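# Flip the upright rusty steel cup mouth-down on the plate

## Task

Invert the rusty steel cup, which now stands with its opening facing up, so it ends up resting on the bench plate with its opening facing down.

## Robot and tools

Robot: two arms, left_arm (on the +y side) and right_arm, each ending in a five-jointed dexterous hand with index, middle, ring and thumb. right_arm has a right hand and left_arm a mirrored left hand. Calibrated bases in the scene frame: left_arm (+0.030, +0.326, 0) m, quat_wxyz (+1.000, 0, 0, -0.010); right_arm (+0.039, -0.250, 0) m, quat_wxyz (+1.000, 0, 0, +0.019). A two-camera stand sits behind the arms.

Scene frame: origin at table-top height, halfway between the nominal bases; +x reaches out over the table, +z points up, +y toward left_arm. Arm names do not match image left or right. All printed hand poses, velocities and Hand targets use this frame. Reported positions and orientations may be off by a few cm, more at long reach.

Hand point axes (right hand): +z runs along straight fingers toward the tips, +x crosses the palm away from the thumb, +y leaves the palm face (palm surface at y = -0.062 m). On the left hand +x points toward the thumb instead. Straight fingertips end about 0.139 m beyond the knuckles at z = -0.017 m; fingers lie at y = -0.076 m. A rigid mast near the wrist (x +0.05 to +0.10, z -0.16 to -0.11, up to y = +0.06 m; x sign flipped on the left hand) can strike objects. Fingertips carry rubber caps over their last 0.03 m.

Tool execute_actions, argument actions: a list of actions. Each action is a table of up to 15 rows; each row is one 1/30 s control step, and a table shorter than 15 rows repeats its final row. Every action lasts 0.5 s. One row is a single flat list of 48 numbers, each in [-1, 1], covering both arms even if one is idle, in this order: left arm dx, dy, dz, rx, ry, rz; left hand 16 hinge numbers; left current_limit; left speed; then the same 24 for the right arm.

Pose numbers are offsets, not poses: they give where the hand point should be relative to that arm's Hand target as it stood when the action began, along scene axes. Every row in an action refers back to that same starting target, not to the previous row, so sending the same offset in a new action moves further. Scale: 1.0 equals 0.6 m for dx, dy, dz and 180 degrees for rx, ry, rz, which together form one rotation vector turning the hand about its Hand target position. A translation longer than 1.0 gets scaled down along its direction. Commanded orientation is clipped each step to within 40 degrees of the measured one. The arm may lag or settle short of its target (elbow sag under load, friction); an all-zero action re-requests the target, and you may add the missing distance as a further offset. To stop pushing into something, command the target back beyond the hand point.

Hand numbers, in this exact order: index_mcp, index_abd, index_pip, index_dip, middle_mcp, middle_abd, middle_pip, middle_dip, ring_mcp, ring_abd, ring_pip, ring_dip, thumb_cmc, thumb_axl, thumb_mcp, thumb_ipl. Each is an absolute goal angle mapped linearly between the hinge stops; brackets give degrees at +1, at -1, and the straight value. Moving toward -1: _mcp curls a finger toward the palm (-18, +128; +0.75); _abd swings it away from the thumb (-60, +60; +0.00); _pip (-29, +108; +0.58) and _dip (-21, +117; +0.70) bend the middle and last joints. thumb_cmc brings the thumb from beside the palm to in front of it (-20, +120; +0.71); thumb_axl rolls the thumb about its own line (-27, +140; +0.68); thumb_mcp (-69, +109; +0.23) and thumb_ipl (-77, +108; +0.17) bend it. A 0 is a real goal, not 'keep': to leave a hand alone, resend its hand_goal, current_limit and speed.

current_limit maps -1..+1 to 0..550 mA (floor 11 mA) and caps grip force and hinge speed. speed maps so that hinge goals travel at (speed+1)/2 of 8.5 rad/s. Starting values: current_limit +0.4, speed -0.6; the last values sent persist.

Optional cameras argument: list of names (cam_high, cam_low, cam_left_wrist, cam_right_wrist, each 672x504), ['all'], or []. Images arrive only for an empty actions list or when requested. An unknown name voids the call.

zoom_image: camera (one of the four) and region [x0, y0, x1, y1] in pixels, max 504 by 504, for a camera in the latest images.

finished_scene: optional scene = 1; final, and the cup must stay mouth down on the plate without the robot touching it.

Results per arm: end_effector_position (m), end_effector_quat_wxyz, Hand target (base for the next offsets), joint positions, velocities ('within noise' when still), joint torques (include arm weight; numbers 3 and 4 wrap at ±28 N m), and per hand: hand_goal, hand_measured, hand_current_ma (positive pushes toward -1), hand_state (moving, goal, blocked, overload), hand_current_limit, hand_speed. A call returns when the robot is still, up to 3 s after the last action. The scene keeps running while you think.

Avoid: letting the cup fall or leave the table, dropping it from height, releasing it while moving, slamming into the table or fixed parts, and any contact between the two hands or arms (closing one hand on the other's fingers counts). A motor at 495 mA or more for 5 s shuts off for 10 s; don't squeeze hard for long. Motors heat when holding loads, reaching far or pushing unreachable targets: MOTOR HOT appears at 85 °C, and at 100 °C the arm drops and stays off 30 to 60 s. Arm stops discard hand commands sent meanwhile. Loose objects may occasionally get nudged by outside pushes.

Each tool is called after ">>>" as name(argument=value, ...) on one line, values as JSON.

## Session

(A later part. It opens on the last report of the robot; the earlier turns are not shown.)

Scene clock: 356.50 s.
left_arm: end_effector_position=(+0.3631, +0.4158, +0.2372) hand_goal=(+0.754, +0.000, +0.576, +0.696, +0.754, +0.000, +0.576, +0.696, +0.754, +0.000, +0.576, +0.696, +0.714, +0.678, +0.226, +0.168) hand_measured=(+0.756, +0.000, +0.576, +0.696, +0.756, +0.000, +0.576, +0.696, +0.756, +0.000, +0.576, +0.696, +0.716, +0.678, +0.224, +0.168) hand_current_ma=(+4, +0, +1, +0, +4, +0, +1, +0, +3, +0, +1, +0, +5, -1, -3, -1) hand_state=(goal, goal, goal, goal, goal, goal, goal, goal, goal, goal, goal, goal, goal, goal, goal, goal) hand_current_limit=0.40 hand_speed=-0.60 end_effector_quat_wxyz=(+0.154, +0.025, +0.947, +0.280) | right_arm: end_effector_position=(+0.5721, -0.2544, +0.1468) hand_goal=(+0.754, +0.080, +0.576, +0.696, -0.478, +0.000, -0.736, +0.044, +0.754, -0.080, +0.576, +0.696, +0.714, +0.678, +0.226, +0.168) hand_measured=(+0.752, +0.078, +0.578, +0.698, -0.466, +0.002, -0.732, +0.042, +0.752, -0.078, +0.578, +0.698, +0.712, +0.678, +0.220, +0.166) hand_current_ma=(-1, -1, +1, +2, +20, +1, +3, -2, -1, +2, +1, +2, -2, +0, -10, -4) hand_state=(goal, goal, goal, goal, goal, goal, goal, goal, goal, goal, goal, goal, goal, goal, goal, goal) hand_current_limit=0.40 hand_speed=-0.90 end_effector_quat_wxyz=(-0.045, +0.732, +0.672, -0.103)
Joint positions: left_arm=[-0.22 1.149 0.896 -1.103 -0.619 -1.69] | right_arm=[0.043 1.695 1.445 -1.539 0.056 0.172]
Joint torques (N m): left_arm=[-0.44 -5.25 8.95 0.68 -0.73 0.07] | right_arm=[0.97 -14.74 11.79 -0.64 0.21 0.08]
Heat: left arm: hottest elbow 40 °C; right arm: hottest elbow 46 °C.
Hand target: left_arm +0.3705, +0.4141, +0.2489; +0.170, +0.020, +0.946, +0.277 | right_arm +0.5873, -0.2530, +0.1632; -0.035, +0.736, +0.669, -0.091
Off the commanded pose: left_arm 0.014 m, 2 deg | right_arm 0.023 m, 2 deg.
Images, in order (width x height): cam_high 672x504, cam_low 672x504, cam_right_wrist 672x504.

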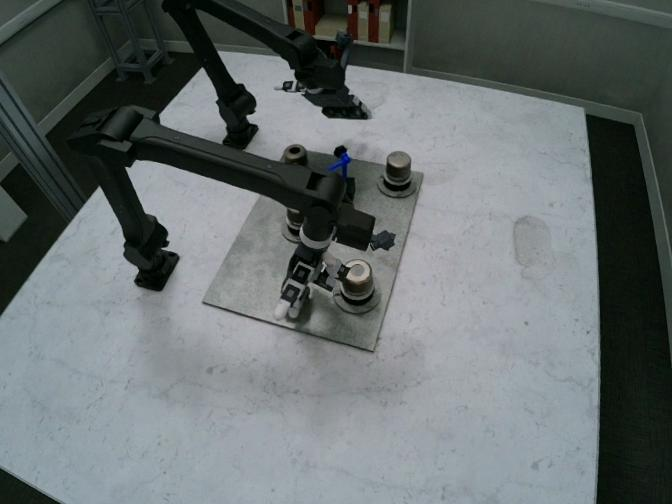

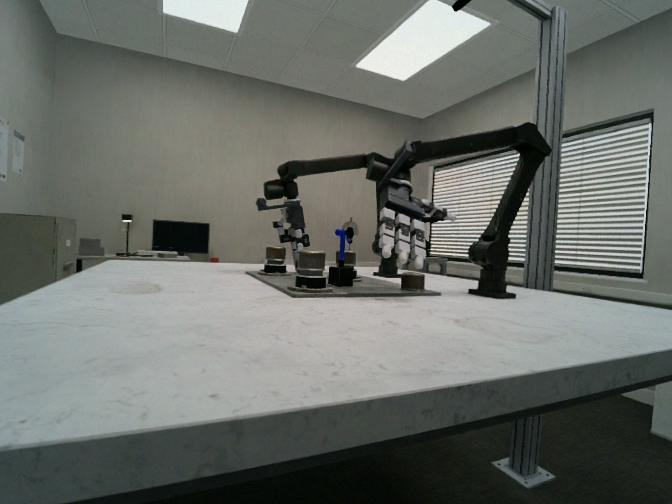

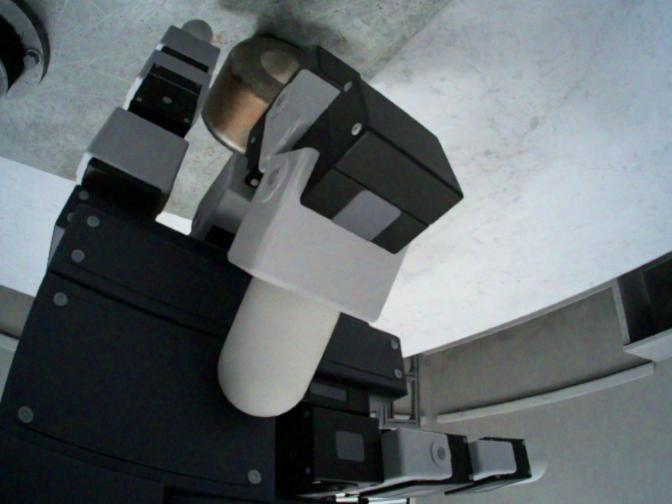

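>>> execute_actions(actions=[[[0,0,0,0,0,0,0.754,0,0.576,0.696,0.754,0,0.576,0.696,0.754,0,0.576,0.696,0.714,0.678,0.226,0.168,0.4,-0.6,-0.012,-0.0067,-0.012,0,0,0,0.754,0.08,0.576,0.696,-0.479,0,-0.737,0.0435,0.754,-0.08,0.576,0.696,0.714,0.678,0.226,0.168,0.4,-0.9]],[[0,0,0,0,0,0,0.754,0,0.576,0.696,0.754,0,0.576,0.696,0.754,0,0.576,0.696,0.714,0.678,0.226,0.168,0.4,-0.6,-0.015,0,-0.01,0,0,0,0.754,0.08,0.576,0.696,-0.479,0,-0.737,0.0435,0.754,-0.08,0.576,0.696,0.714,0.678,0.226,0.168,0.4,-0.9]]], cameras=["cam_low"])

>>> zoom_image(camera="cam_low", region=[265, 230, 315, 280])

Scene clock: 361.97 s.
left_arm: end_effector_position=(+0.3631, +0.4158, +0.2372) hand_goal=(+0.754, +0.000, +0.576, +0.696, +0.754, +0.000, +0.576, +0.696, +0.754, +0.000, +0.576, +0.696, +0.714, +0.678, +0.226, +0.168) hand_measured=(+0.756, +0.000, +0.576, +0.696, +0.756, +0.000, +0.576, +0.696, +0.756, +0.000, +0.576, +0.696, +0.716, +0.678, +0.224, +0.168) hand_current_ma=(+4, +0, +1, +0, +4, +0, +1, +0, +3, +0, +1, +0, +5, -1, -3, -1) hand_state=(goal, goal, goal, goal, goal, goal, goal, goal, goal, goal, goal, goal, goal, goal, goal, goal) hand_current_limit=0.40 hand_speed=-0.60 end_effector_quat_wxyz=(+0.154, +0.025, +0.947, +0.280) | right_arm: end_effector_position=(+0.5669, -0.2549, +0.1391) hand_goal=(+0.754, +0.080, +0.576, +0.696, -0.478, +0.000, -0.736, +0.044, +0.754, -0.080, +0.576, +0.696, +0.714, +0.678, +0.226, +0.168) hand_measured=(+0.752, +0.080, +0.578, +0.698, -0.466, +0.002, -0.732, +0.042, +0.752, -0.078, +0.578, +0.698, +0.712, +0.678, +0.220, +0.166) hand_current_ma=(-2, +0, +1, +2, +20, +1, +3, -2, -1, +2, +1, +2, -2, +0, -10, -4) hand_state=(goal, goal, goal, goal, goal, goal, goal, goal, goal, goal, goal, goal, goal, goal, goal, goal) hand_current_limit=0.40 hand_speed=-0.90 end_effector_quat_wxyz=(-0.046, +0.732, +0.672, -0.105)
Joint positions: left_arm=[-0.22 1.149 0.896 -1.103 -0.619 -1.69] | right_arm=[0.043 1.69 1.418 -1.522 0.057 0.172]
Joint torques (N m): left_arm=[-0.32 -5.25 8.95 0.69 -0.73 0.08] | right_arm=[0.44 -17.2 7.95 0.38 0.25 0.03]
Heat: left arm: hottest elbow 40 °C; right arm: hottest elbow 46 °C.
Hand target: left_arm +0.3705, +0.4141, +0.2489; +0.170, +0.020, +0.946, +0.277 | right_arm +0.5711, -0.2571, +0.1500; -0.035, +0.736, +0.669, -0.091
Off the commanded pose: left_arm 0.014 m, 2 deg | right_arm 0.012 m, 2 deg.
Images, in order (width x height): cam_low 672x504.

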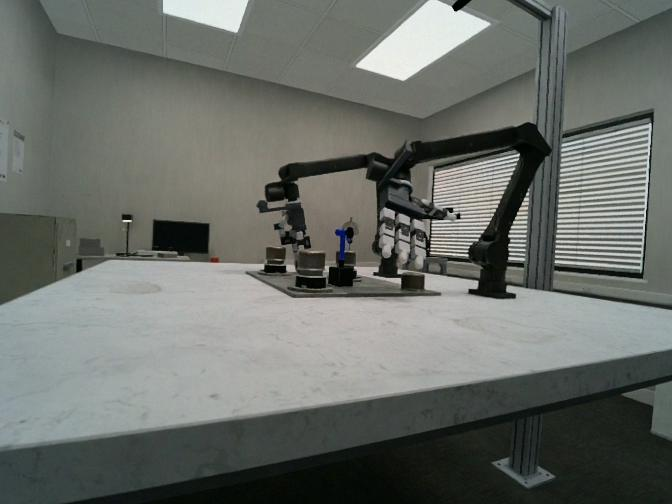

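Scaled by 10.080 from the camera's 672x504 image, which has a finer 960x720 frame.

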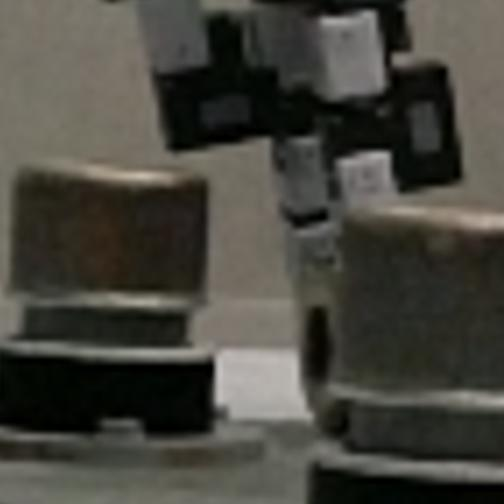

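>>> execute_actions(actions=[[[0,0,0,0,0,0,0.754,0,0.576,0.696,0.754,0,0.576,0.696,0.754,0,0.576,0.696,0.714,0.678,0.226,0.168,0.4,-0.6,0,0,0.014,0,0,0,0.754,0.08,0.576,0.696,-0.479,0,-0.737,0.0435,0.754,-0.08,0.576,0.696,0.714,0.678,0.226,0.168,0.4,-0.9]]], cameras=["cam_low"])

>>> zoom_image(camera="cam_low", region=[265, 230, 315, 280])

Scene clock: 364.87 s.
left_arm: end_effector_position=(+0.3631, +0.4158, +0.2372) hand_goal=(+0.754, +0.000, +0.576, +0.696, +0.754, +0.000, +0.576, +0.696, +0.754, +0.000, +0.576, +0.696, +0.714, +0.678, +0.226, +0.168) hand_measured=(+0.756, +0.000, +0.576, +0.696, +0.756, +0.000, +0.576, +0.696, +0.756, +0.000, +0.576, +0.696, +0.716, +0.678, +0.224, +0.168) hand_current_ma=(+4, +0, +1, +0, +4, +0, +1, +0, +3, +0, +1, +0, +5, -1, -3, -1) hand_state=(goal, goal, goal, goal, goal, goal, goal, goal, goal, goal, goal, goal, goal, goal, goal, goal) hand_current_limit=0.40 hand_speed=-0.60 end_effector_quat_wxyz=(+0.154, +0.025, +0.947, +0.280) | right_arm: end_effector_position=(+0.5669, -0.2549, +0.1408) hand_goal=(+0.754, +0.080, +0.576, +0.696, -0.478, +0.000, -0.736, +0.044, +0.754, -0.080, +0.576, +0.696, +0.714, +0.678, +0.226, +0.168) hand_measured=(+0.752, +0.080, +0.578, +0.698, -0.466, +0.002, -0.732, +0.042, +0.752, -0.078, +0.578, +0.698, +0.712, +0.678, +0.220, +0.166) hand_current_ma=(-2, +0, +1, +2, +20, +1, +3, -2, -1, +2, +1, +2, -2, +0, -10, -4) hand_state=(goal, goal, goal, goal, goal, goal, goal, goal, goal, goal, goal, goal, goal, goal, goal, goal) hand_current_limit=0.40 hand_speed=-0.90 end_effector_quat_wxyz=(-0.045, +0.732, +0.672, -0.104)
Joint positions: left_arm=[-0.22 1.149 0.896 -1.103 -0.619 -1.69] | right_arm=[0.043 1.687 1.418 -1.522 0.057 0.172]
Joint torques (N m): left_arm=[-0.5 -5.19 8.94 0.66 -0.73 0.08] | right_arm=[0.62 -17.38 9.03 -0.32 0.3 0]
Heat: left arm: hottest elbow 40 °C; right arm: hottest elbow 46 °C.
Hand target: left_arm +0.3705, +0.4141, +0.2489; +0.170, +0.020, +0.946, +0.277 | right_arm +0.5711, -0.2571, +0.1584; -0.035, +0.736, +0.669, -0.091
Off the commanded pose: left_arm 0.014 m, 2 deg | right_arm 0.018 m, 2 deg.
Images, in order (width x height): cam_low 672x504.

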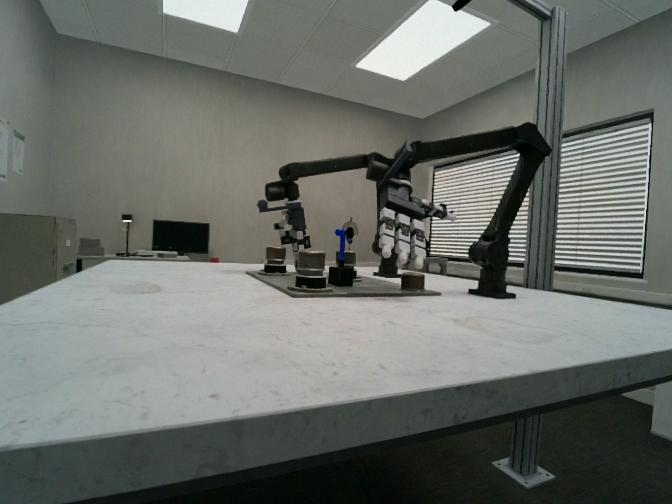

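Scaled by 10.080 from the camera's 672x504 image, which has a finer 960x720 frame.

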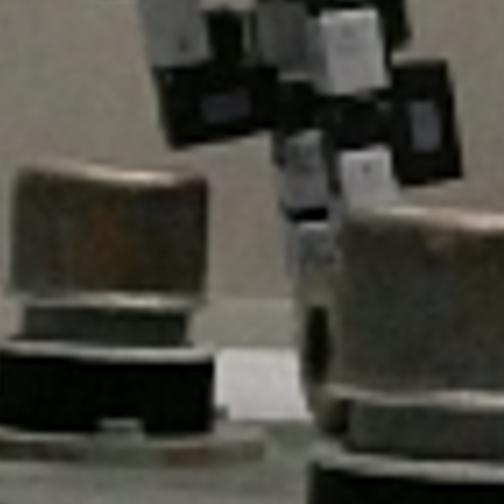

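>>> execute_actions(actions=[[[0,0,0,0,0,0,0.754,0,0.576,0.696,0.754,0,0.576,0.696,0.754,0,0.576,0.696,0.714,0.678,0.226,0.168,0.4,-0.6,0,0,0.006,0,0,0,0.754,0.0,0.576,0.696,-0.479,0,-0.737,0.0435,0.754,0.0,0.576,0.696,0.714,0.678,0.226,0.168,0.4,-0.92]],[[0,0,0,0,0,0,0.754,0,0.576,0.696,0.754,0,0.576,0.696,0.754,0,0.576,0.696,0.714,0.678,0.226,0.168,0.4,-0.6,0,0,0,0,0,0,0.754,-0.08,0.576,0.696,-0.479,0,-0.737,0.0435,0.754,0.08,0.576,0.696,0.714,0.678,0.226,0.168,0.5,-0.92]],[[0,0,0,0,0,0,0.754,0,0.576,0.696,0.754,0,0.576,0.696,0.754,0,0.576,0.696,0.714,0.678,0.226,0.168,0.4,-0.6,0,0,0,0,0,0,0.754,-0.2,0.576,0.696,-0.479,0,-0.737,0.0435,0.754,0.2,0.576,0.696,0.714,0.678,0.226,0.168,0.7,-0.9]],[[0,0,0,0,0,0,0.754,0,0.576,0.696,0.754,0,0.576,0.696,0.754,0,0.576,0.696,0.714,0.678,0.226,0.168,0.4,-0.6,0,0,0,0,0,0,0.754,-0.3,0.576,0.696,-0.479,0,-0.737,0.0435,0.754,0.3,0.576,0.696,0.714,0.678,0.226,0.168,0.78,-0.9]]], cameras=["cam_low","cam_right_wrist"])

>>> zoom_image(camera="cam_low", region=[265, 230, 315, 280])

>>> zoom_image(camera="cam_right_wrist", region=[140, 0, 380, 160])

Scene clock: 369.10 s.
left_arm: end_effector_position=(+0.3631, +0.4158, +0.2372) hand_goal=(+0.754, +0.000, +0.576, +0.696, +0.754, +0.000, +0.576, +0.696, +0.754, +0.000, +0.576, +0.696, +0.714, +0.678, +0.226, +0.168) hand_measured=(+0.756, +0.000, +0.576, +0.696, +0.756, +0.000, +0.576, +0.696, +0.756, +0.000, +0.576, +0.696, +0.716, +0.678, +0.224, +0.168) hand_current_ma=(+4, +0, +1, +0, +4, +0, +1, +0, +3, +0, +1, +0, +5, -1, -3, -1) hand_state=(goal, goal, goal, goal, goal, goal, goal, goal, goal, goal, goal, goal, goal, goal, goal, goal) hand_current_limit=0.40 hand_speed=-0.60 end_effector_quat_wxyz=(+0.154, +0.025, +0.947, +0.280) | right_arm: end_effector_position=(+0.5660, -0.2549, +0.1422) hand_goal=(+0.754, -0.300, +0.576, +0.696, -0.478, +0.000, -0.736, +0.044, +0.754, +0.300, +0.576, +0.696, +0.714, +0.678, +0.226, +0.168) hand_measured=(+0.752, -0.014, +0.578, +0.698, -0.466, +0.002, -0.732, +0.042, +0.752, +0.006, +0.578, +0.698, +0.712, +0.678, +0.220, +0.166) hand_current_ma=(-2, +490, +1, +2, +20, +1, +3, -2, -1, -489, +1, +2, -2, +0, -10, -4) hand_state=(goal, blocked, goal, goal, goal, goal, goal, goal, goal, blocked, goal, goal, goal, goal, goal, goal) hand_current_limit=0.78 hand_speed=-0.90 end_effector_quat_wxyz=(-0.045, +0.732, +0.672, -0.103)
Joint positions: left_arm=[-0.22 1.149 0.896 -1.103 -0.619 -1.69] | right_arm=[0.043 1.684 1.418 -1.525 0.056 0.172]
Joint torques (N m): left_arm=[-0.38 -5.19 8.95 0.7 -0.72 0.07] | right_arm=[0.67 -17.44 9.66 -0.58 0.3 0.03]
Heat: left arm: hottest elbow 40 °C; right arm: hottest elbow 46 °C.
Hand target: left_arm +0.3705, +0.4141, +0.2489; +0.170, +0.020, +0.946, +0.277 | right_arm +0.5711, -0.2571, +0.1620; -0.035, +0.736, +0.669, -0.091
Off the commanded pose: left_arm 0.014 m, 2 deg | right_arm 0.021 m, 2 deg.
Images, in order (width x height): cam_low 672x504, cam_right_wrist 672x504.

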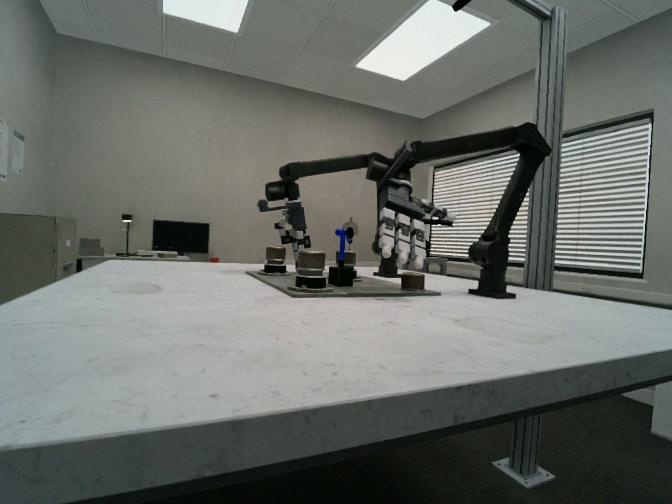

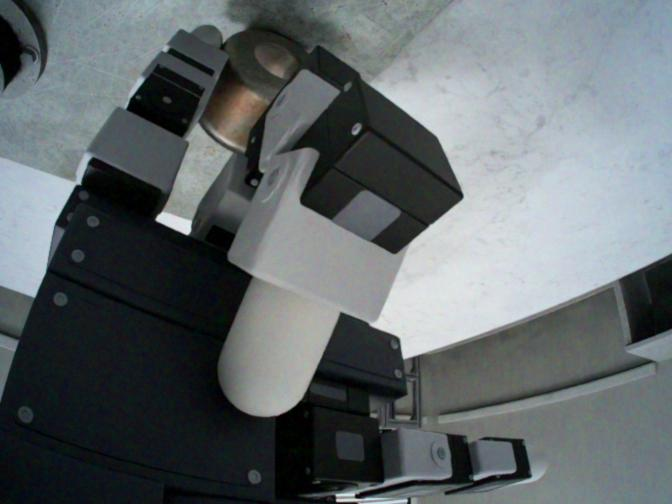

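Scaled by 10.080 from the camera's 672x504 image, which has a finer 960x720 frame.

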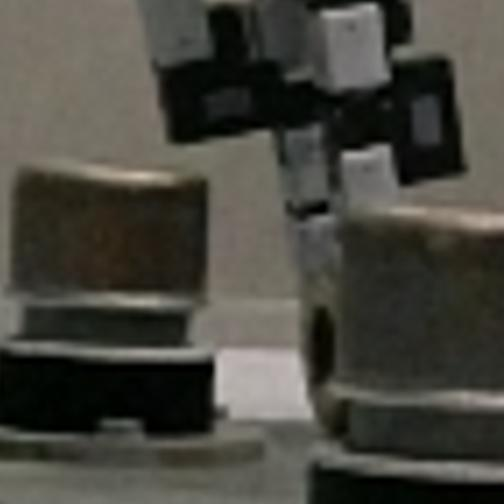

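Scaled by 2.100 from the camera's 672x504 image, which has a finer 960x720 frame.

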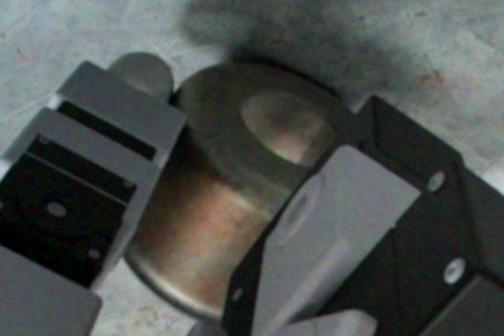

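>>> execute_actions(actions=[[[0,0,0,0,0,0,0.754,0,0.576,0.696,0.754,0,0.576,0.696,0.754,0,0.576,0.696,0.714,0.678,0.226,0.168,0.4,-0.6,-0.003,0,0.01,0,0,0,0.754,-0.3,0.576,0.696,-0.479,0,-0.737,0.0435,0.754,0.3,0.576,0.696,0.714,0.678,0.226,0.168,0.78,-0.9]],[[0,0,0,0,0,0,0.754,0,0.576,0.696,0.754,0,0.576,0.696,0.754,0,0.576,0.696,0.714,0.678,0.226,0.168,0.4,-0.6,-0.01,0,0.008,0,0,0,0.754,-0.3,0.576,0.696,-0.479,0,-0.737,0.0435,0.754,0.3,0.576,0.696,0.714,0.678,0.226,0.168,0.78,-0.9]]], cameras=["cam_low","cam_right_wrist"])

>>> zoom_image(camera="cam_low", region=[265, 230, 315, 280])

>>> zoom_image(camera="cam_right_wrist", region=[140, 0, 380, 160])

Scene clock: 371.97 s.
left_arm: end_effector_position=(+0.3631, +0.4158, +0.2372) hand_goal=(+0.754, +0.000, +0.576, +0.696, +0.754, +0.000, +0.576, +0.696, +0.754, +0.000, +0.576, +0.696, +0.714, +0.678, +0.226, +0.168) hand_measured=(+0.756, +0.000, +0.576, +0.696, +0.756, +0.000, +0.576, +0.696, +0.756, +0.000, +0.576, +0.696, +0.716, +0.678, +0.224, +0.168) hand_current_ma=(+4, +0, +1, +0, +4, +0, +1, +0, +3, +0, +1, +0, +5, -1, -3, -1) hand_state=(goal, goal, goal, goal, goal, goal, goal, goal, goal, goal, goal, goal, goal, goal, goal, goal) hand_current_limit=0.40 hand_speed=-0.60 end_effector_quat_wxyz=(+0.154, +0.025, +0.947, +0.280) | right_arm: end_effector_position=(+0.5610, -0.2553, +0.1512) hand_goal=(+0.754, -0.300, +0.576, +0.696, -0.478, +0.000, -0.736, +0.044, +0.754, +0.300, +0.576, +0.696, +0.714, +0.678, +0.226, +0.168) hand_measured=(+0.750, -0.016, +0.576, +0.698, -0.466, +0.002, -0.732, +0.042, +0.744, +0.006, +0.572, +0.696, +0.712, +0.678, +0.220, +0.166) hand_current_ma=(-6, +490, +0, +1, +20, +1, +3, -2, -13, -489, -4, +0, -2, +0, -10, -4) hand_state=(goal, blocked, goal, goal, goal, goal, goal, goal, goal, blocked, goal, goal, goal, goal, goal, goal) hand_current_limit=0.78 hand_speed=-0.90 end_effector_quat_wxyz=(-0.045, +0.732, +0.672, -0.103)
Joint positions: left_arm=[-0.22 1.149 0.896 -1.103 -0.619 -1.69] | right_arm=[0.043 1.665 1.418 -1.543 0.056 0.172]
Joint torques (N m): left_arm=[-0.38 -5.3 8.94 0.7 -0.73 0.08] | right_arm=[0.62 -17.79 9.28 -0.68 0.31 0.02]
Heat: left arm: hottest elbow 40 °C; right arm: hottest elbow 46 °C.
Hand target: left_arm +0.3705, +0.4141, +0.2489; +0.170, +0.020, +0.946, +0.277 | right_arm +0.5632, -0.2571, +0.1728; -0.035, +0.736, +0.669, -0.091
Off the commanded pose: left_arm 0.014 m, 2 deg | right_arm 0.022 m, 2 deg.
Images, in order (width x height): cam_low 672x504, cam_right_wrist 672x504.

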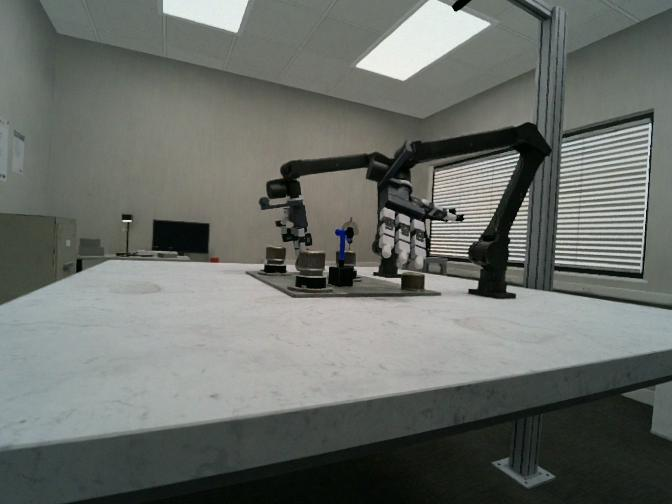

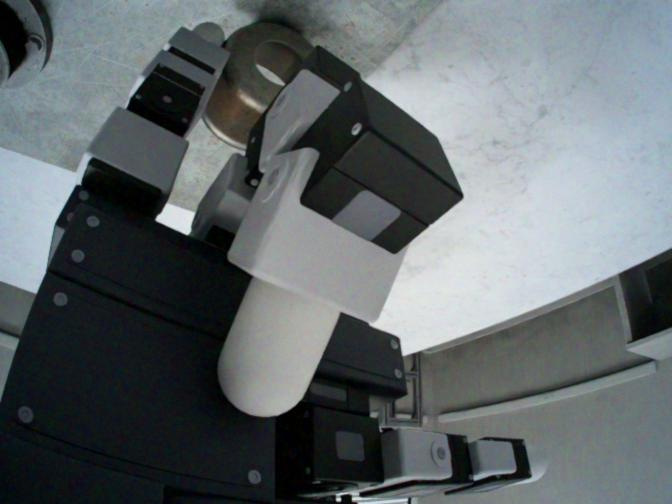

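Scaled by 10.080 from the camera's 672x504 image, which has a finer 960x720 frame.

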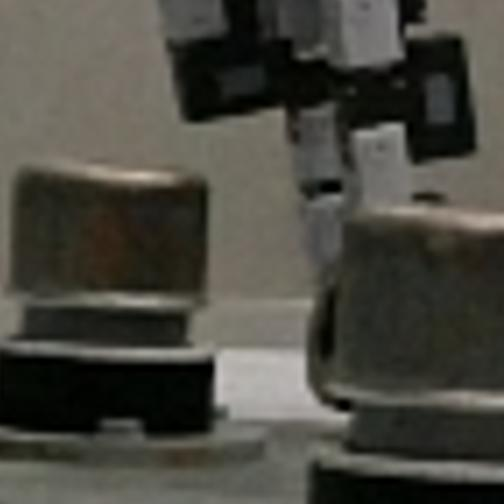

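Scaled by 2.100 from the camera's 672x504 image, which has a finer 960x720 frame.

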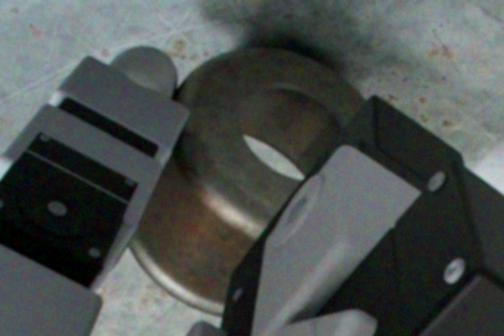

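>>> execute_actions(actions=[[[0,0,0,0,0,0,0.754,0,0.576,0.696,0.754,0,0.576,0.696,0.754,0,0.576,0.696,0.714,0.678,0.226,0.168,0.4,-0.6,-0.014,0,0.006,0,0,0,0.754,-0.3,0.576,0.696,-0.479,0,-0.737,0.0435,0.754,0.3,0.576,0.696,0.714,0.678,0.226,0.168,0.78,-0.9]],[[0,0,0,0,0,0,0.754,0,0.576,0.696,0.754,0,0.576,0.696,0.754,0,0.576,0.696,0.714,0.678,0.226,0.168,0.4,-0.6,-0.014,0,0.004,0,0,0,0.754,-0.3,0.576,0.696,-0.479,0,-0.737,0.0435,0.754,0.3,0.576,0.696,0.714,0.678,0.226,0.168,0.78,-0.9]]], cameras=["cam_low","cam_right_wrist"])

>>> zoom_image(camera="cam_low", region=[265, 230, 315, 280])

>>> zoom_image(camera="cam_right_wrist", region=[140, 0, 380, 160])

Scene clock: 374.50 s.
left_arm: end_effector_position=(+0.3631, +0.4158, +0.2372) hand_goal=(+0.754, +0.000, +0.576, +0.696, +0.754, +0.000, +0.576, +0.696, +0.754, +0.000, +0.576, +0.696, +0.714, +0.678, +0.226, +0.168) hand_measured=(+0.756, +0.000, +0.576, +0.696, +0.756, +0.000, +0.576, +0.696, +0.756, +0.000, +0.576, +0.696, +0.716, +0.678, +0.224, +0.168) hand_current_ma=(+4, +0, +1, +0, +4, +0, +1, +0, +3, +0, +1, +0, +5, -1, -3, -1) hand_state=(goal, goal, goal, goal, goal, goal, goal, goal, goal, goal, goal, goal, goal, goal, goal, goal) hand_current_limit=0.40 hand_speed=-0.60 end_effector_quat_wxyz=(+0.154, +0.025, +0.947, +0.280) | right_arm: end_effector_position=(+0.5484, -0.2562, +0.1619) hand_goal=(+0.754, -0.300, +0.576, +0.696, -0.478, +0.000, -0.736, +0.044, +0.754, +0.300, +0.576, +0.696, +0.714, +0.678, +0.226, +0.168) hand_measured=(+0.748, -0.020, +0.574, +0.696, -0.466, +0.002, -0.732, +0.042, +0.744, +0.006, +0.572, +0.694, +0.712, +0.678, +0.220, +0.166) hand_current_ma=(-7, +490, -1, +0, +20, +1, +3, -2, -15, -489, -5, -1, -2, +0, -10, -4) hand_state=(goal, blocked, goal, goal, goal, goal, goal, goal, goal, blocked, goal, goal, goal, goal, goal, goal) hand_current_limit=0.78 hand_speed=-0.90 end_effector_quat_wxyz=(-0.043, +0.732, +0.672, -0.100)
Joint positions: left_arm=[-0.22 1.149 0.896 -1.103 -0.619 -1.69] | right_arm=[0.043 1.621 1.391 -1.551 0.055 0.172]
Joint torques (N m): left_arm=[-0.32 -5.25 8.94 0.69 -0.73 0.08] | right_arm=[1.14 -17.14 8.43 -0.73 0.31 0.07]
Heat: left arm: hottest elbow 40 °C; right arm: hottest elbow 46 °C.
Hand target: left_arm +0.3705, +0.4141, +0.2489; +0.170, +0.020, +0.946, +0.277 | right_arm +0.5465, -0.2570, +0.1788; -0.035, +0.736, +0.669, -0.091
Off the commanded pose: left_arm 0.014 m, 2 deg | right_arm 0.017 m, 1 deg.
Images, in order (width x height): cam_low 672x504, cam_right_wrist 672x504.

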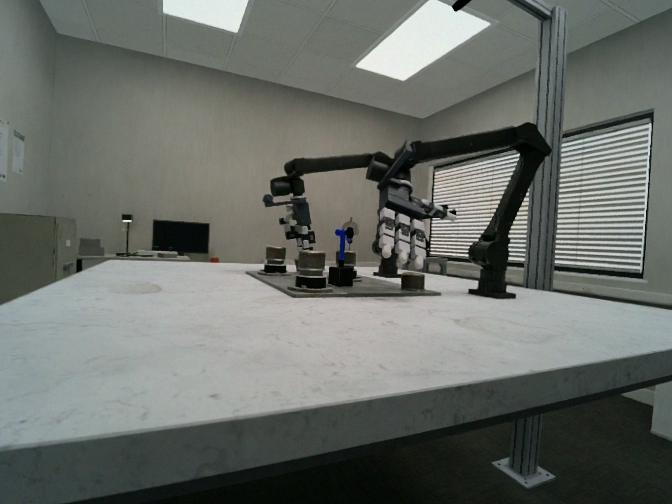

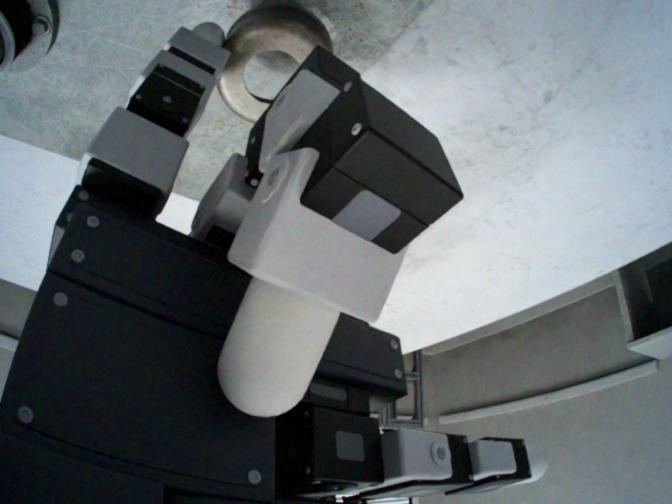

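Scaled by 10.080 from the camera's 672x504 image, which has a finer 960x720 frame.

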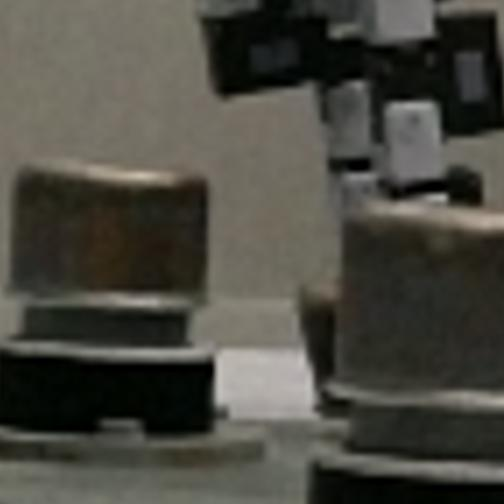

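Scaled by 2.100 from the camera's 672x504 image, which has a finer 960x720 frame.

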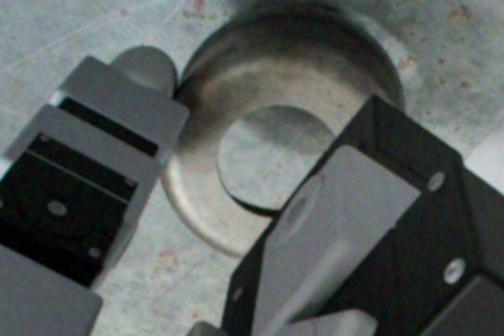

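>>> execute_actions(actions=[[[0,0,0,0,0,0,0.754,0,0.576,0.696,0.754,0,0.576,0.696,0.754,0,0.576,0.696,0.714,0.678,0.226,0.168,0.4,-0.6,-0.008,0,-0.012,0,0,0,0.754,-0.25,0.576,0.696,-0.479,0,-0.737,0.0435,0.754,0.25,0.576,0.696,0.714,0.678,0.226,0.168,0.7,-0.9]],[[0,0,0,0,0,0,0.754,0,0.576,0.696,0.754,0,0.576,0.696,0.754,0,0.576,0.696,0.714,0.678,0.226,0.168,0.4,-0.6,-0.008,0,-0.012,0,0,0,0.754,-0.2,0.576,0.696,-0.479,0,-0.737,0.0435,0.754,0.2,0.576,0.696,0.714,0.678,0.226,0.168,0.5,-0.9]]], cameras=["cam_low","cam_right_wrist","cam_high"])

>>> zoom_image(camera="cam_low", region=[265, 230, 315, 280])

>>> zoom_image(camera="cam_high", region=[270, 260, 350, 350])

>>> zoom_image(camera="cam_right_wrist", region=[140, 0, 380, 160])

Scene clock: 379.17 s.
left_arm: end_effector_position=(+0.3631, +0.4158, +0.2372) hand_goal=(+0.754, +0.000, +0.576, +0.696, +0.754, +0.000, +0.576, +0.696, +0.754, +0.000, +0.576, +0.696, +0.714, +0.678, +0.226, +0.168) hand_measured=(+0.756, +0.000, +0.576, +0.696, +0.756, +0.000, +0.576, +0.696, +0.756, +0.000, +0.576, +0.696, +0.716, +0.678, +0.224, +0.168) hand_current_ma=(+4, +0, +1, +0, +4, +0, +1, +0, +3, +0, +1, +0, +5, -1, -3, -1) hand_state=(goal, goal, goal, goal, goal, goal, goal, goal, goal, goal, goal, goal, goal, goal, goal, goal) hand_current_limit=0.40 hand_speed=-0.60 end_effector_quat_wxyz=(+0.154, +0.025, +0.947, +0.280) | right_arm: end_effector_position=(+0.5316, -0.2575, +0.1479) hand_goal=(+0.754, -0.200, +0.576, +0.696, -0.478, +0.000, -0.736, +0.044, +0.754, +0.200, +0.576, +0.696, +0.714, +0.678, +0.226, +0.168) hand_measured=(+0.746, -0.020, +0.574, +0.696, -0.466, +0.002, -0.732, +0.042, +0.748, +0.006, +0.572, +0.694, +0.712, +0.678, +0.220, +0.166) hand_current_ma=(-10, +413, -2, +0, +20, +1, +3, -2, -7, -412, -3, -1, -2, +0, -10, -4) hand_state=(goal, blocked, goal, goal, goal, goal, goal, goal, goal, blocked, goal, goal, goal, goal, goal, goal) hand_current_limit=0.50 hand_speed=-0.90 end_effector_quat_wxyz=(-0.050, +0.731, +0.671, -0.110)
Joint positions: left_arm=[-0.22 1.149 0.896 -1.103 -0.619 -1.69] | right_arm=[0.043 1.604 1.334 -1.537 0.055 0.172]
Joint torques (N m): left_arm=[-0.38 -5.25 8.95 0.69 -0.73 0.08] | right_arm=[1.08 -16.67 8.18 0.34 0.27 0.08]
Heat: left arm: hottest elbow 40 °C; right arm: hottest elbow 46 °C.
Hand target: left_arm +0.3705, +0.4141, +0.2489; +0.170, +0.020, +0.946, +0.277 | right_arm +0.5369, -0.2571, +0.1644; -0.035, +0.736, +0.670, -0.091
Off the commanded pose: left_arm 0.014 m, 2 deg | right_arm 0.017 m, 3 deg.
Images, in order (width x height): cam_high 672x504, cam_low 672x504, cam_right_wrist 672x504.

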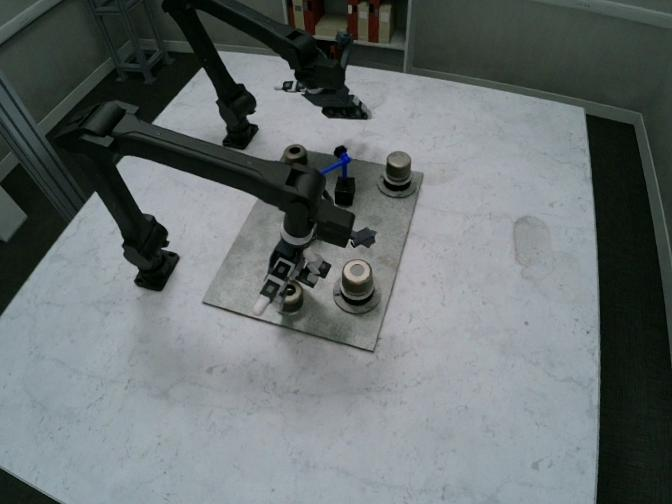

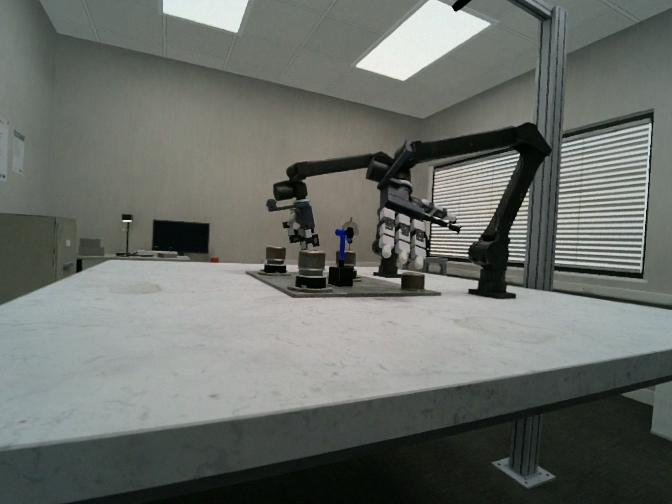

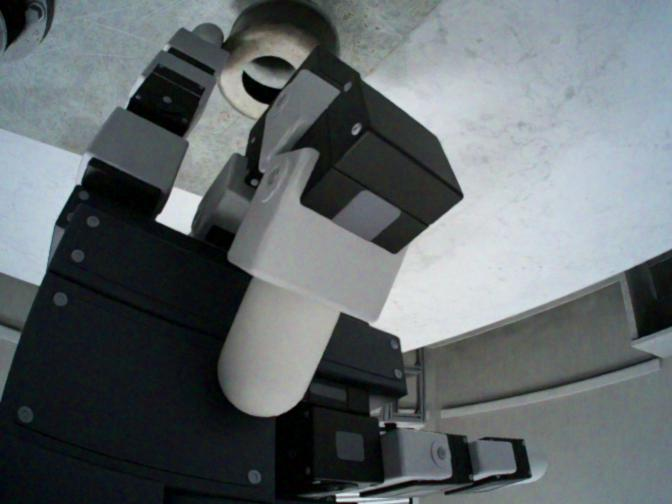

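Scaled by 10.080 from the camera's 672x504 image, which has a finer 960x720 frame.

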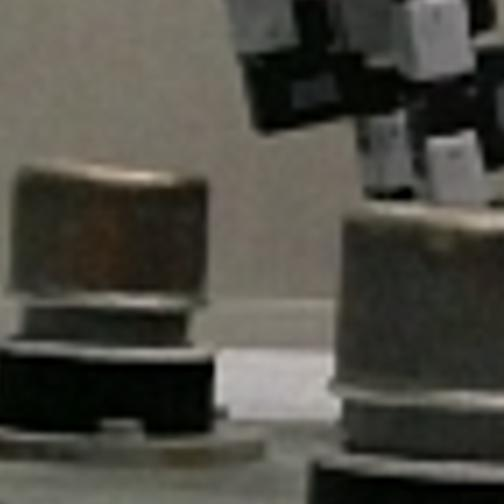

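Scaled by 5.600 from the camera's 672x504 image, which has a finer 960x720 frame.

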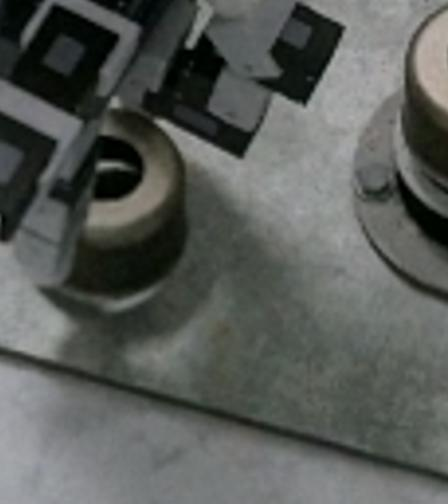

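Scaled by 2.100 from the camera's 672x504 image, which has a finer 960x720 frame.

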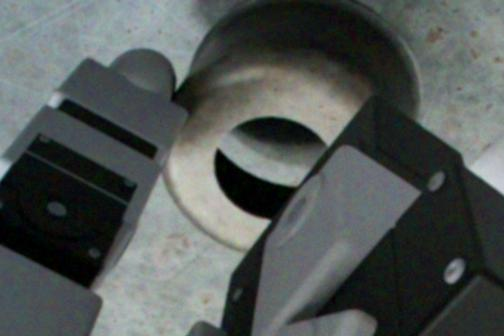

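>>> execute_actions(actions=[[[0,0,0,0,0,0,0.754,0,0.576,0.696,0.754,0,0.576,0.696,0.754,0,0.576,0.696,0.714,0.678,0.226,0.168,0.4,-0.6,0,0,-0.008,0,0,0,0.754,-0.1,0.576,0.696,-0.479,0,-0.737,0.0435,0.754,0.1,0.576,0.696,0.714,0.678,0.226,0.168,0.0,-0.9]],[[0,0,0,0,0,0,0.754,0,0.576,0.696,0.754,0,0.576,0.696,0.754,0,0.576,0.696,0.714,0.678,0.226,0.168,0.4,-0.6,0,0,-0.002,0,0,0,0.754,0.0,0.576,0.696,-0.479,0,-0.737,0.0435,0.754,-0.01,0.576,0.696,0.714,0.678,0.226,0.168,0.0,-0.95]],[[0,0,0,0,0,0,0.754,0,0.576,0.696,0.754,0,0.576,0.696,0.754,0,0.576,0.696,0.714,0.678,0.226,0.168,0.4,-0.6,0,0,0,0,0,0,0.754,0.08,0.576,0.696,-0.479,0,-0.737,0.0435,0.754,-0.08,0.576,0.696,0.714,0.678,0.226,0.168,0.4,-0.93]]], cameras=["cam_low","cam_right_wrist","cam_high"])

>>> zoom_image(camera="cam_high", region=[250, 260, 330, 350])

>>> zoom_image(camera="cam_right_wrist", region=[140, 0, 380, 160])

Scene clock: 383.03 s.
left_arm: end_effector_position=(+0.3631, +0.4158, +0.2372) hand_goal=(+0.754, +0.000, +0.576, +0.696, +0.754, +0.000, +0.576, +0.696, +0.754, +0.000, +0.576, +0.696, +0.714, +0.678, +0.226, +0.168) hand_measured=(+0.756, +0.000, +0.576, +0.696, +0.756, +0.000, +0.576, +0.696, +0.756, +0.000, +0.576, +0.696, +0.716, +0.678, +0.224, +0.168) hand_current_ma=(+4, +0, +1, +0, +4, +0, +1, +0, +3, +0, +1, +0, +5, -1, -3, -1) hand_state=(goal, goal, goal, goal, goal, goal, goal, goal, goal, goal, goal, goal, goal, goal, goal, goal) hand_current_limit=0.40 hand_speed=-0.60 end_effector_quat_wxyz=(+0.154, +0.025, +0.947, +0.280) | right_arm: end_effector_position=(+0.5334, -0.2574, +0.1478) hand_goal=(+0.754, +0.080, +0.576, +0.696, -0.478, +0.000, -0.736, +0.044, +0.754, -0.080, +0.576, +0.696, +0.714, +0.678, +0.226, +0.168) hand_measured=(+0.750, +0.076, +0.574, +0.696, -0.466, +0.002, -0.732, +0.042, +0.754, -0.078, +0.578, +0.698, +0.712, +0.678, +0.220, +0.166) hand_current_ma=(-5, -3, -1, +0, +20, +1, +3, -2, +0, +2, +1, +1, -2, +0, -10, -4) hand_state=(goal, goal, goal, goal, goal, goal, goal, goal, goal, goal, goal, goal, goal, goal, goal, goal) hand_current_limit=0.40 hand_speed=-0.93 end_effector_quat_wxyz=(-0.046, +0.732, +0.672, -0.105)
Joint positions: left_arm=[-0.22 1.149 0.896 -1.103 -0.619 -1.69] | right_arm=[0.043 1.6 1.329 -1.522 0.055 0.173]
Joint torques (N m): left_arm=[-0.44 -5.25 8.92 0.68 -0.73 0.07] | right_arm=[1.08 -16.03 7.91 0.46 0.3 0.09]
Heat: left arm: hottest elbow 40 °C; right arm: hottest elbow 45 °C.
Hand target: left_arm +0.3705, +0.4141, +0.2489; +0.170, +0.020, +0.946, +0.277 | right_arm +0.5370, -0.2571, +0.1586; -0.035, +0.736, +0.670, -0.091
Off the commanded pose: left_arm 0.014 m, 2 deg | right_arm 0.011 m, 2 deg.
Images, in order (width x height): cam_high 672x504, cam_low 672x504, cam_right_wrist 672x504.

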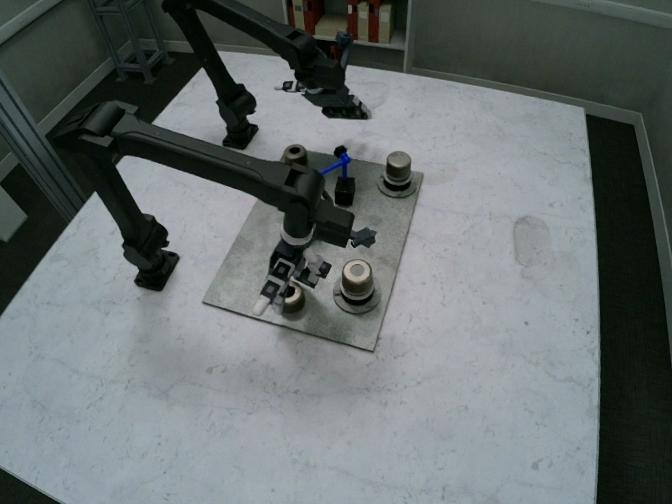

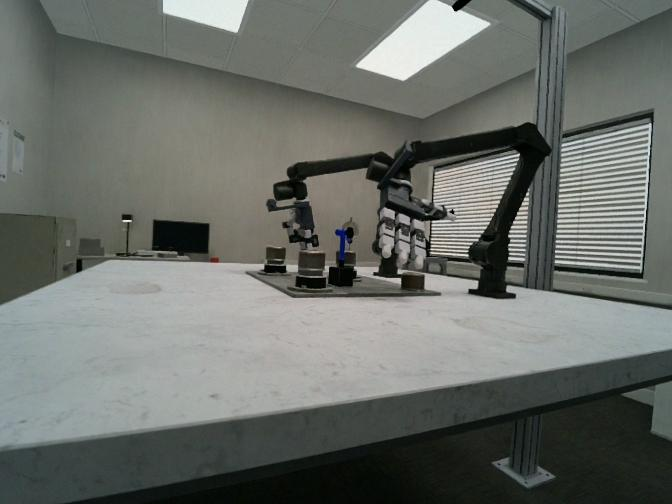

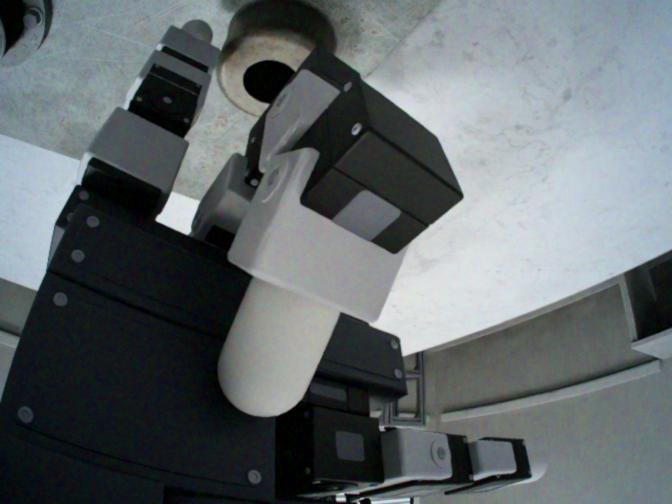

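Scaled by 5.600 from the camera's 672x504 image, which has a finer 960x720 frame.

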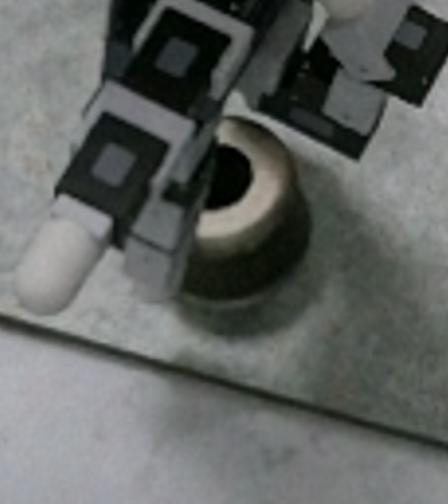

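Scaled by 2.100 from the camera's 672x504 image, which has a finer 960x720 frame.

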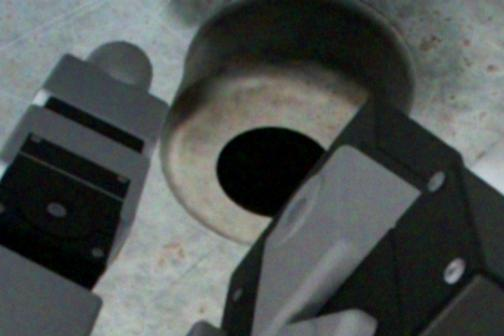

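>>> execute_actions(actions=[[[0,0,0,0,0,0,0.754,0,0.576,0.696,0.754,0,0.576,0.696,0.754,0,0.576,0.696,0.714,0.678,0.226,0.168,0.4,-0.6,0,0,0.01,0,0,0,0.754,0.13,0.576,0.696,-0.479,0,-0.737,0.0435,0.754,-0.13,0.576,0.696,0.714,0.678,0.226,0.168,0.4,-0.9]],[[0,0,0,0,0,0,0.754,0,0.576,0.696,0.754,0,0.576,0.696,0.754,0,0.576,0.696,0.714,0.678,0.226,0.168,0.4,-0.6,0,0,0.03,0,0,0,0.754,0.13,0.576,0.696,-0.479,0,-0.737,0.0435,0.754,-0.13,0.576,0.696,0.714,0.678,0.226,0.168,0.4,-0.9]],[[0,0,0,0,0,0,0.754,0,0.576,0.696,0.754,0,0.576,0.696,0.754,0,0.576,0.696,0.714,0.678,0.226,0.168,0.4,-0.6,0,0,0.05,0,0,0,0.754,0.13,0.576,0.696,-0.479,0,-0.737,0.0435,0.754,-0.13,0.576,0.696,0.714,0.678,0.226,0.168,0.4,-0.9]],[[0,0,0,0,0,0,0.754,0,0.576,0.696,0.754,0,0.576,0.696,0.754,0,0.576,0.696,0.714,0.678,0.226,0.168,0.4,-0.6,0,0,0.05,0,0,0,0.754,0.13,0.576,0.696,-0.479,0,-0.737,0.0435,0.754,-0.13,0.576,0.696,0.714,0.678,0.226,0.168,0.4,-0.9]],[[0,0,0,0,0,0,0.754,0,0.576,0.696,0.754,0,0.576,0.696,0.754,0,0.576,0.696,0.714,0.678,0.226,0.168,0.4,-0.6,-0.02,0,0.04,0,0,0,0.754,0.13,0.576,0.696,-0.479,0,-0.737,0.0435,0.754,-0.13,0.576,0.696,0.714,0.678,0.226,0.168,0.4,-0.9]]], cameras=["cam_low","cam_right_wrist","cam_high"])

>>> zoom_image(camera="cam_high", region=[250, 260, 330, 350])

>>> zoom_image(camera="cam_right_wrist", region=[140, 0, 380, 160])

Scene clock: 388.47 s.
left_arm: end_effector_position=(+0.3631, +0.4158, +0.2372) hand_goal=(+0.754, +0.000, +0.576, +0.696, +0.754, +0.000, +0.576, +0.696, +0.754, +0.000, +0.576, +0.696, +0.714, +0.678, +0.226, +0.168) hand_measured=(+0.756, +0.000, +0.576, +0.696, +0.756, +0.000, +0.576, +0.696, +0.756, +0.000, +0.576, +0.696, +0.716, +0.678, +0.224, +0.168) hand_current_ma=(+4, +0, +1, +0, +4, +0, +1, +0, +3, +0, +1, +0, +5, -1, -3, -1) hand_state=(goal, goal, goal, goal, goal, goal, goal, goal, goal, goal, goal, goal, goal, goal, goal, goal) hand_current_limit=0.40 hand_speed=-0.60 end_effector_quat_wxyz=(+0.154, +0.025, +0.947, +0.280) | right_arm: end_effector_position=(+0.5184, -0.2594, +0.2523) hand_goal=(+0.754, +0.130, +0.576, +0.696, -0.478, +0.000, -0.736, +0.044, +0.754, -0.130, +0.576, +0.696, +0.714, +0.678, +0.226, +0.168) hand_measured=(+0.748, +0.126, +0.574, +0.696, -0.466, +0.002, -0.732, +0.042, +0.750, -0.128, +0.576, +0.698, +0.712, +0.678, +0.220, +0.166) hand_current_ma=(-6, -3, -1, +0, +20, +1, +3, -2, -3, +2, +1, +1, -2, +0, -10, -4) hand_state=(goal, goal, goal, goal, goal, goal, goal, goal, goal, goal, goal, goal, goal, goal, goal, goal) hand_current_limit=0.40 hand_speed=-0.90 end_effector_quat_wxyz=(-0.015, +0.736, +0.673, -0.068)
Joint positions: left_arm=[-0.22 1.149 0.896 -1.103 -0.619 -1.69] | right_arm=[0.043 1.459 1.436 -1.674 0.059 0.173]
Joint torques (N m): left_arm=[-0.38 -5.25 8.94 0.69 -0.72 0.08] | right_arm=[1.67 -11.93 10.92 -0.34 0.41 0.07]
Heat: left arm: hottest elbow 40 °C; right arm: hottest elbow 45 °C.
Hand target: left_arm +0.3705, +0.4141, +0.2489; +0.170, +0.020, +0.946, +0.277 | right_arm +0.5249, -0.2571, +0.2666; -0.035, +0.736, +0.669, -0.091
Off the commanded pose: left_arm 0.014 m, 2 deg | right_arm 0.016 m, 4 deg.
joint sent to its limit (right arm) — joint 4 (wrist pitch), lower limit. The joint targets are off in orientation, not in position.
Images, in order (width x height): cam_high 672x504, cam_low 672x504, cam_right_wrist 672x504.

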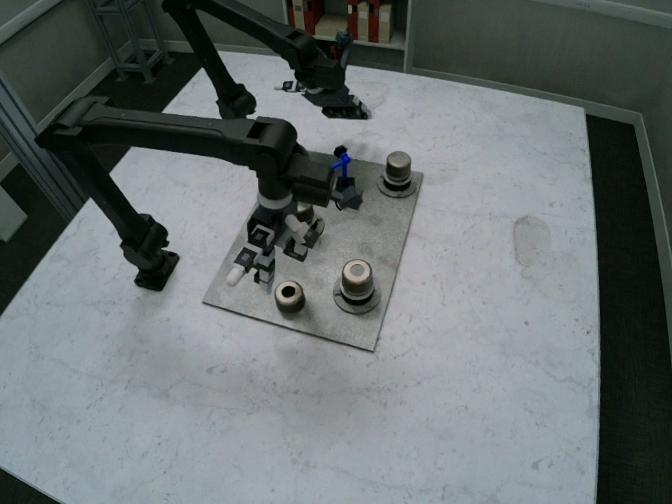

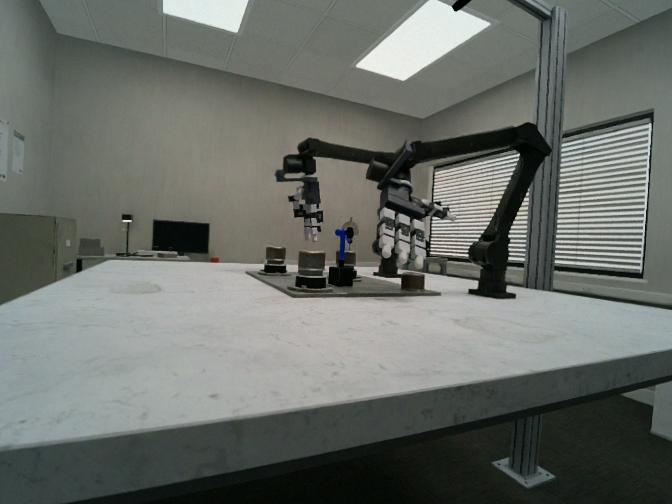

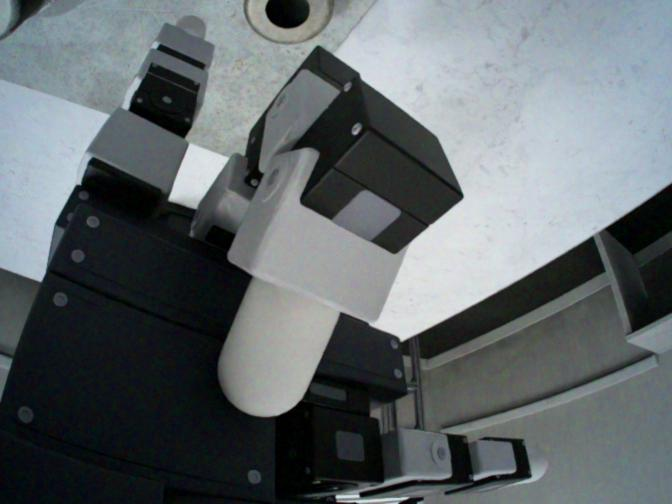

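Scaled by 5.600 from the camera's 672x504 image, which has a finer 960x720 frame.

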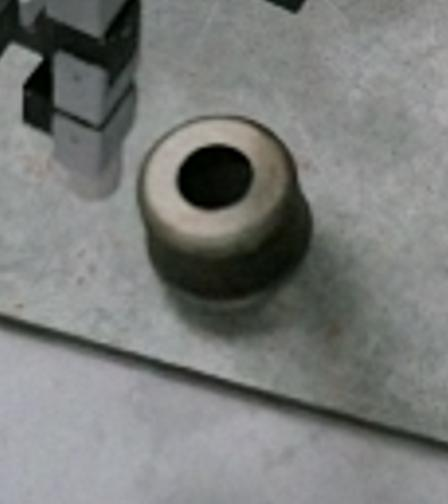

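Scaled by 2.100 from the camera's 672x504 image, which has a finer 960x720 frame.

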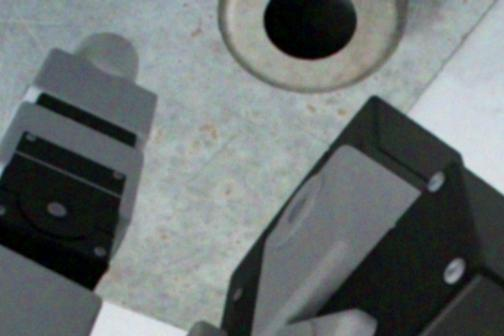

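>>> finished_scene()

The scene is finished: the task was done.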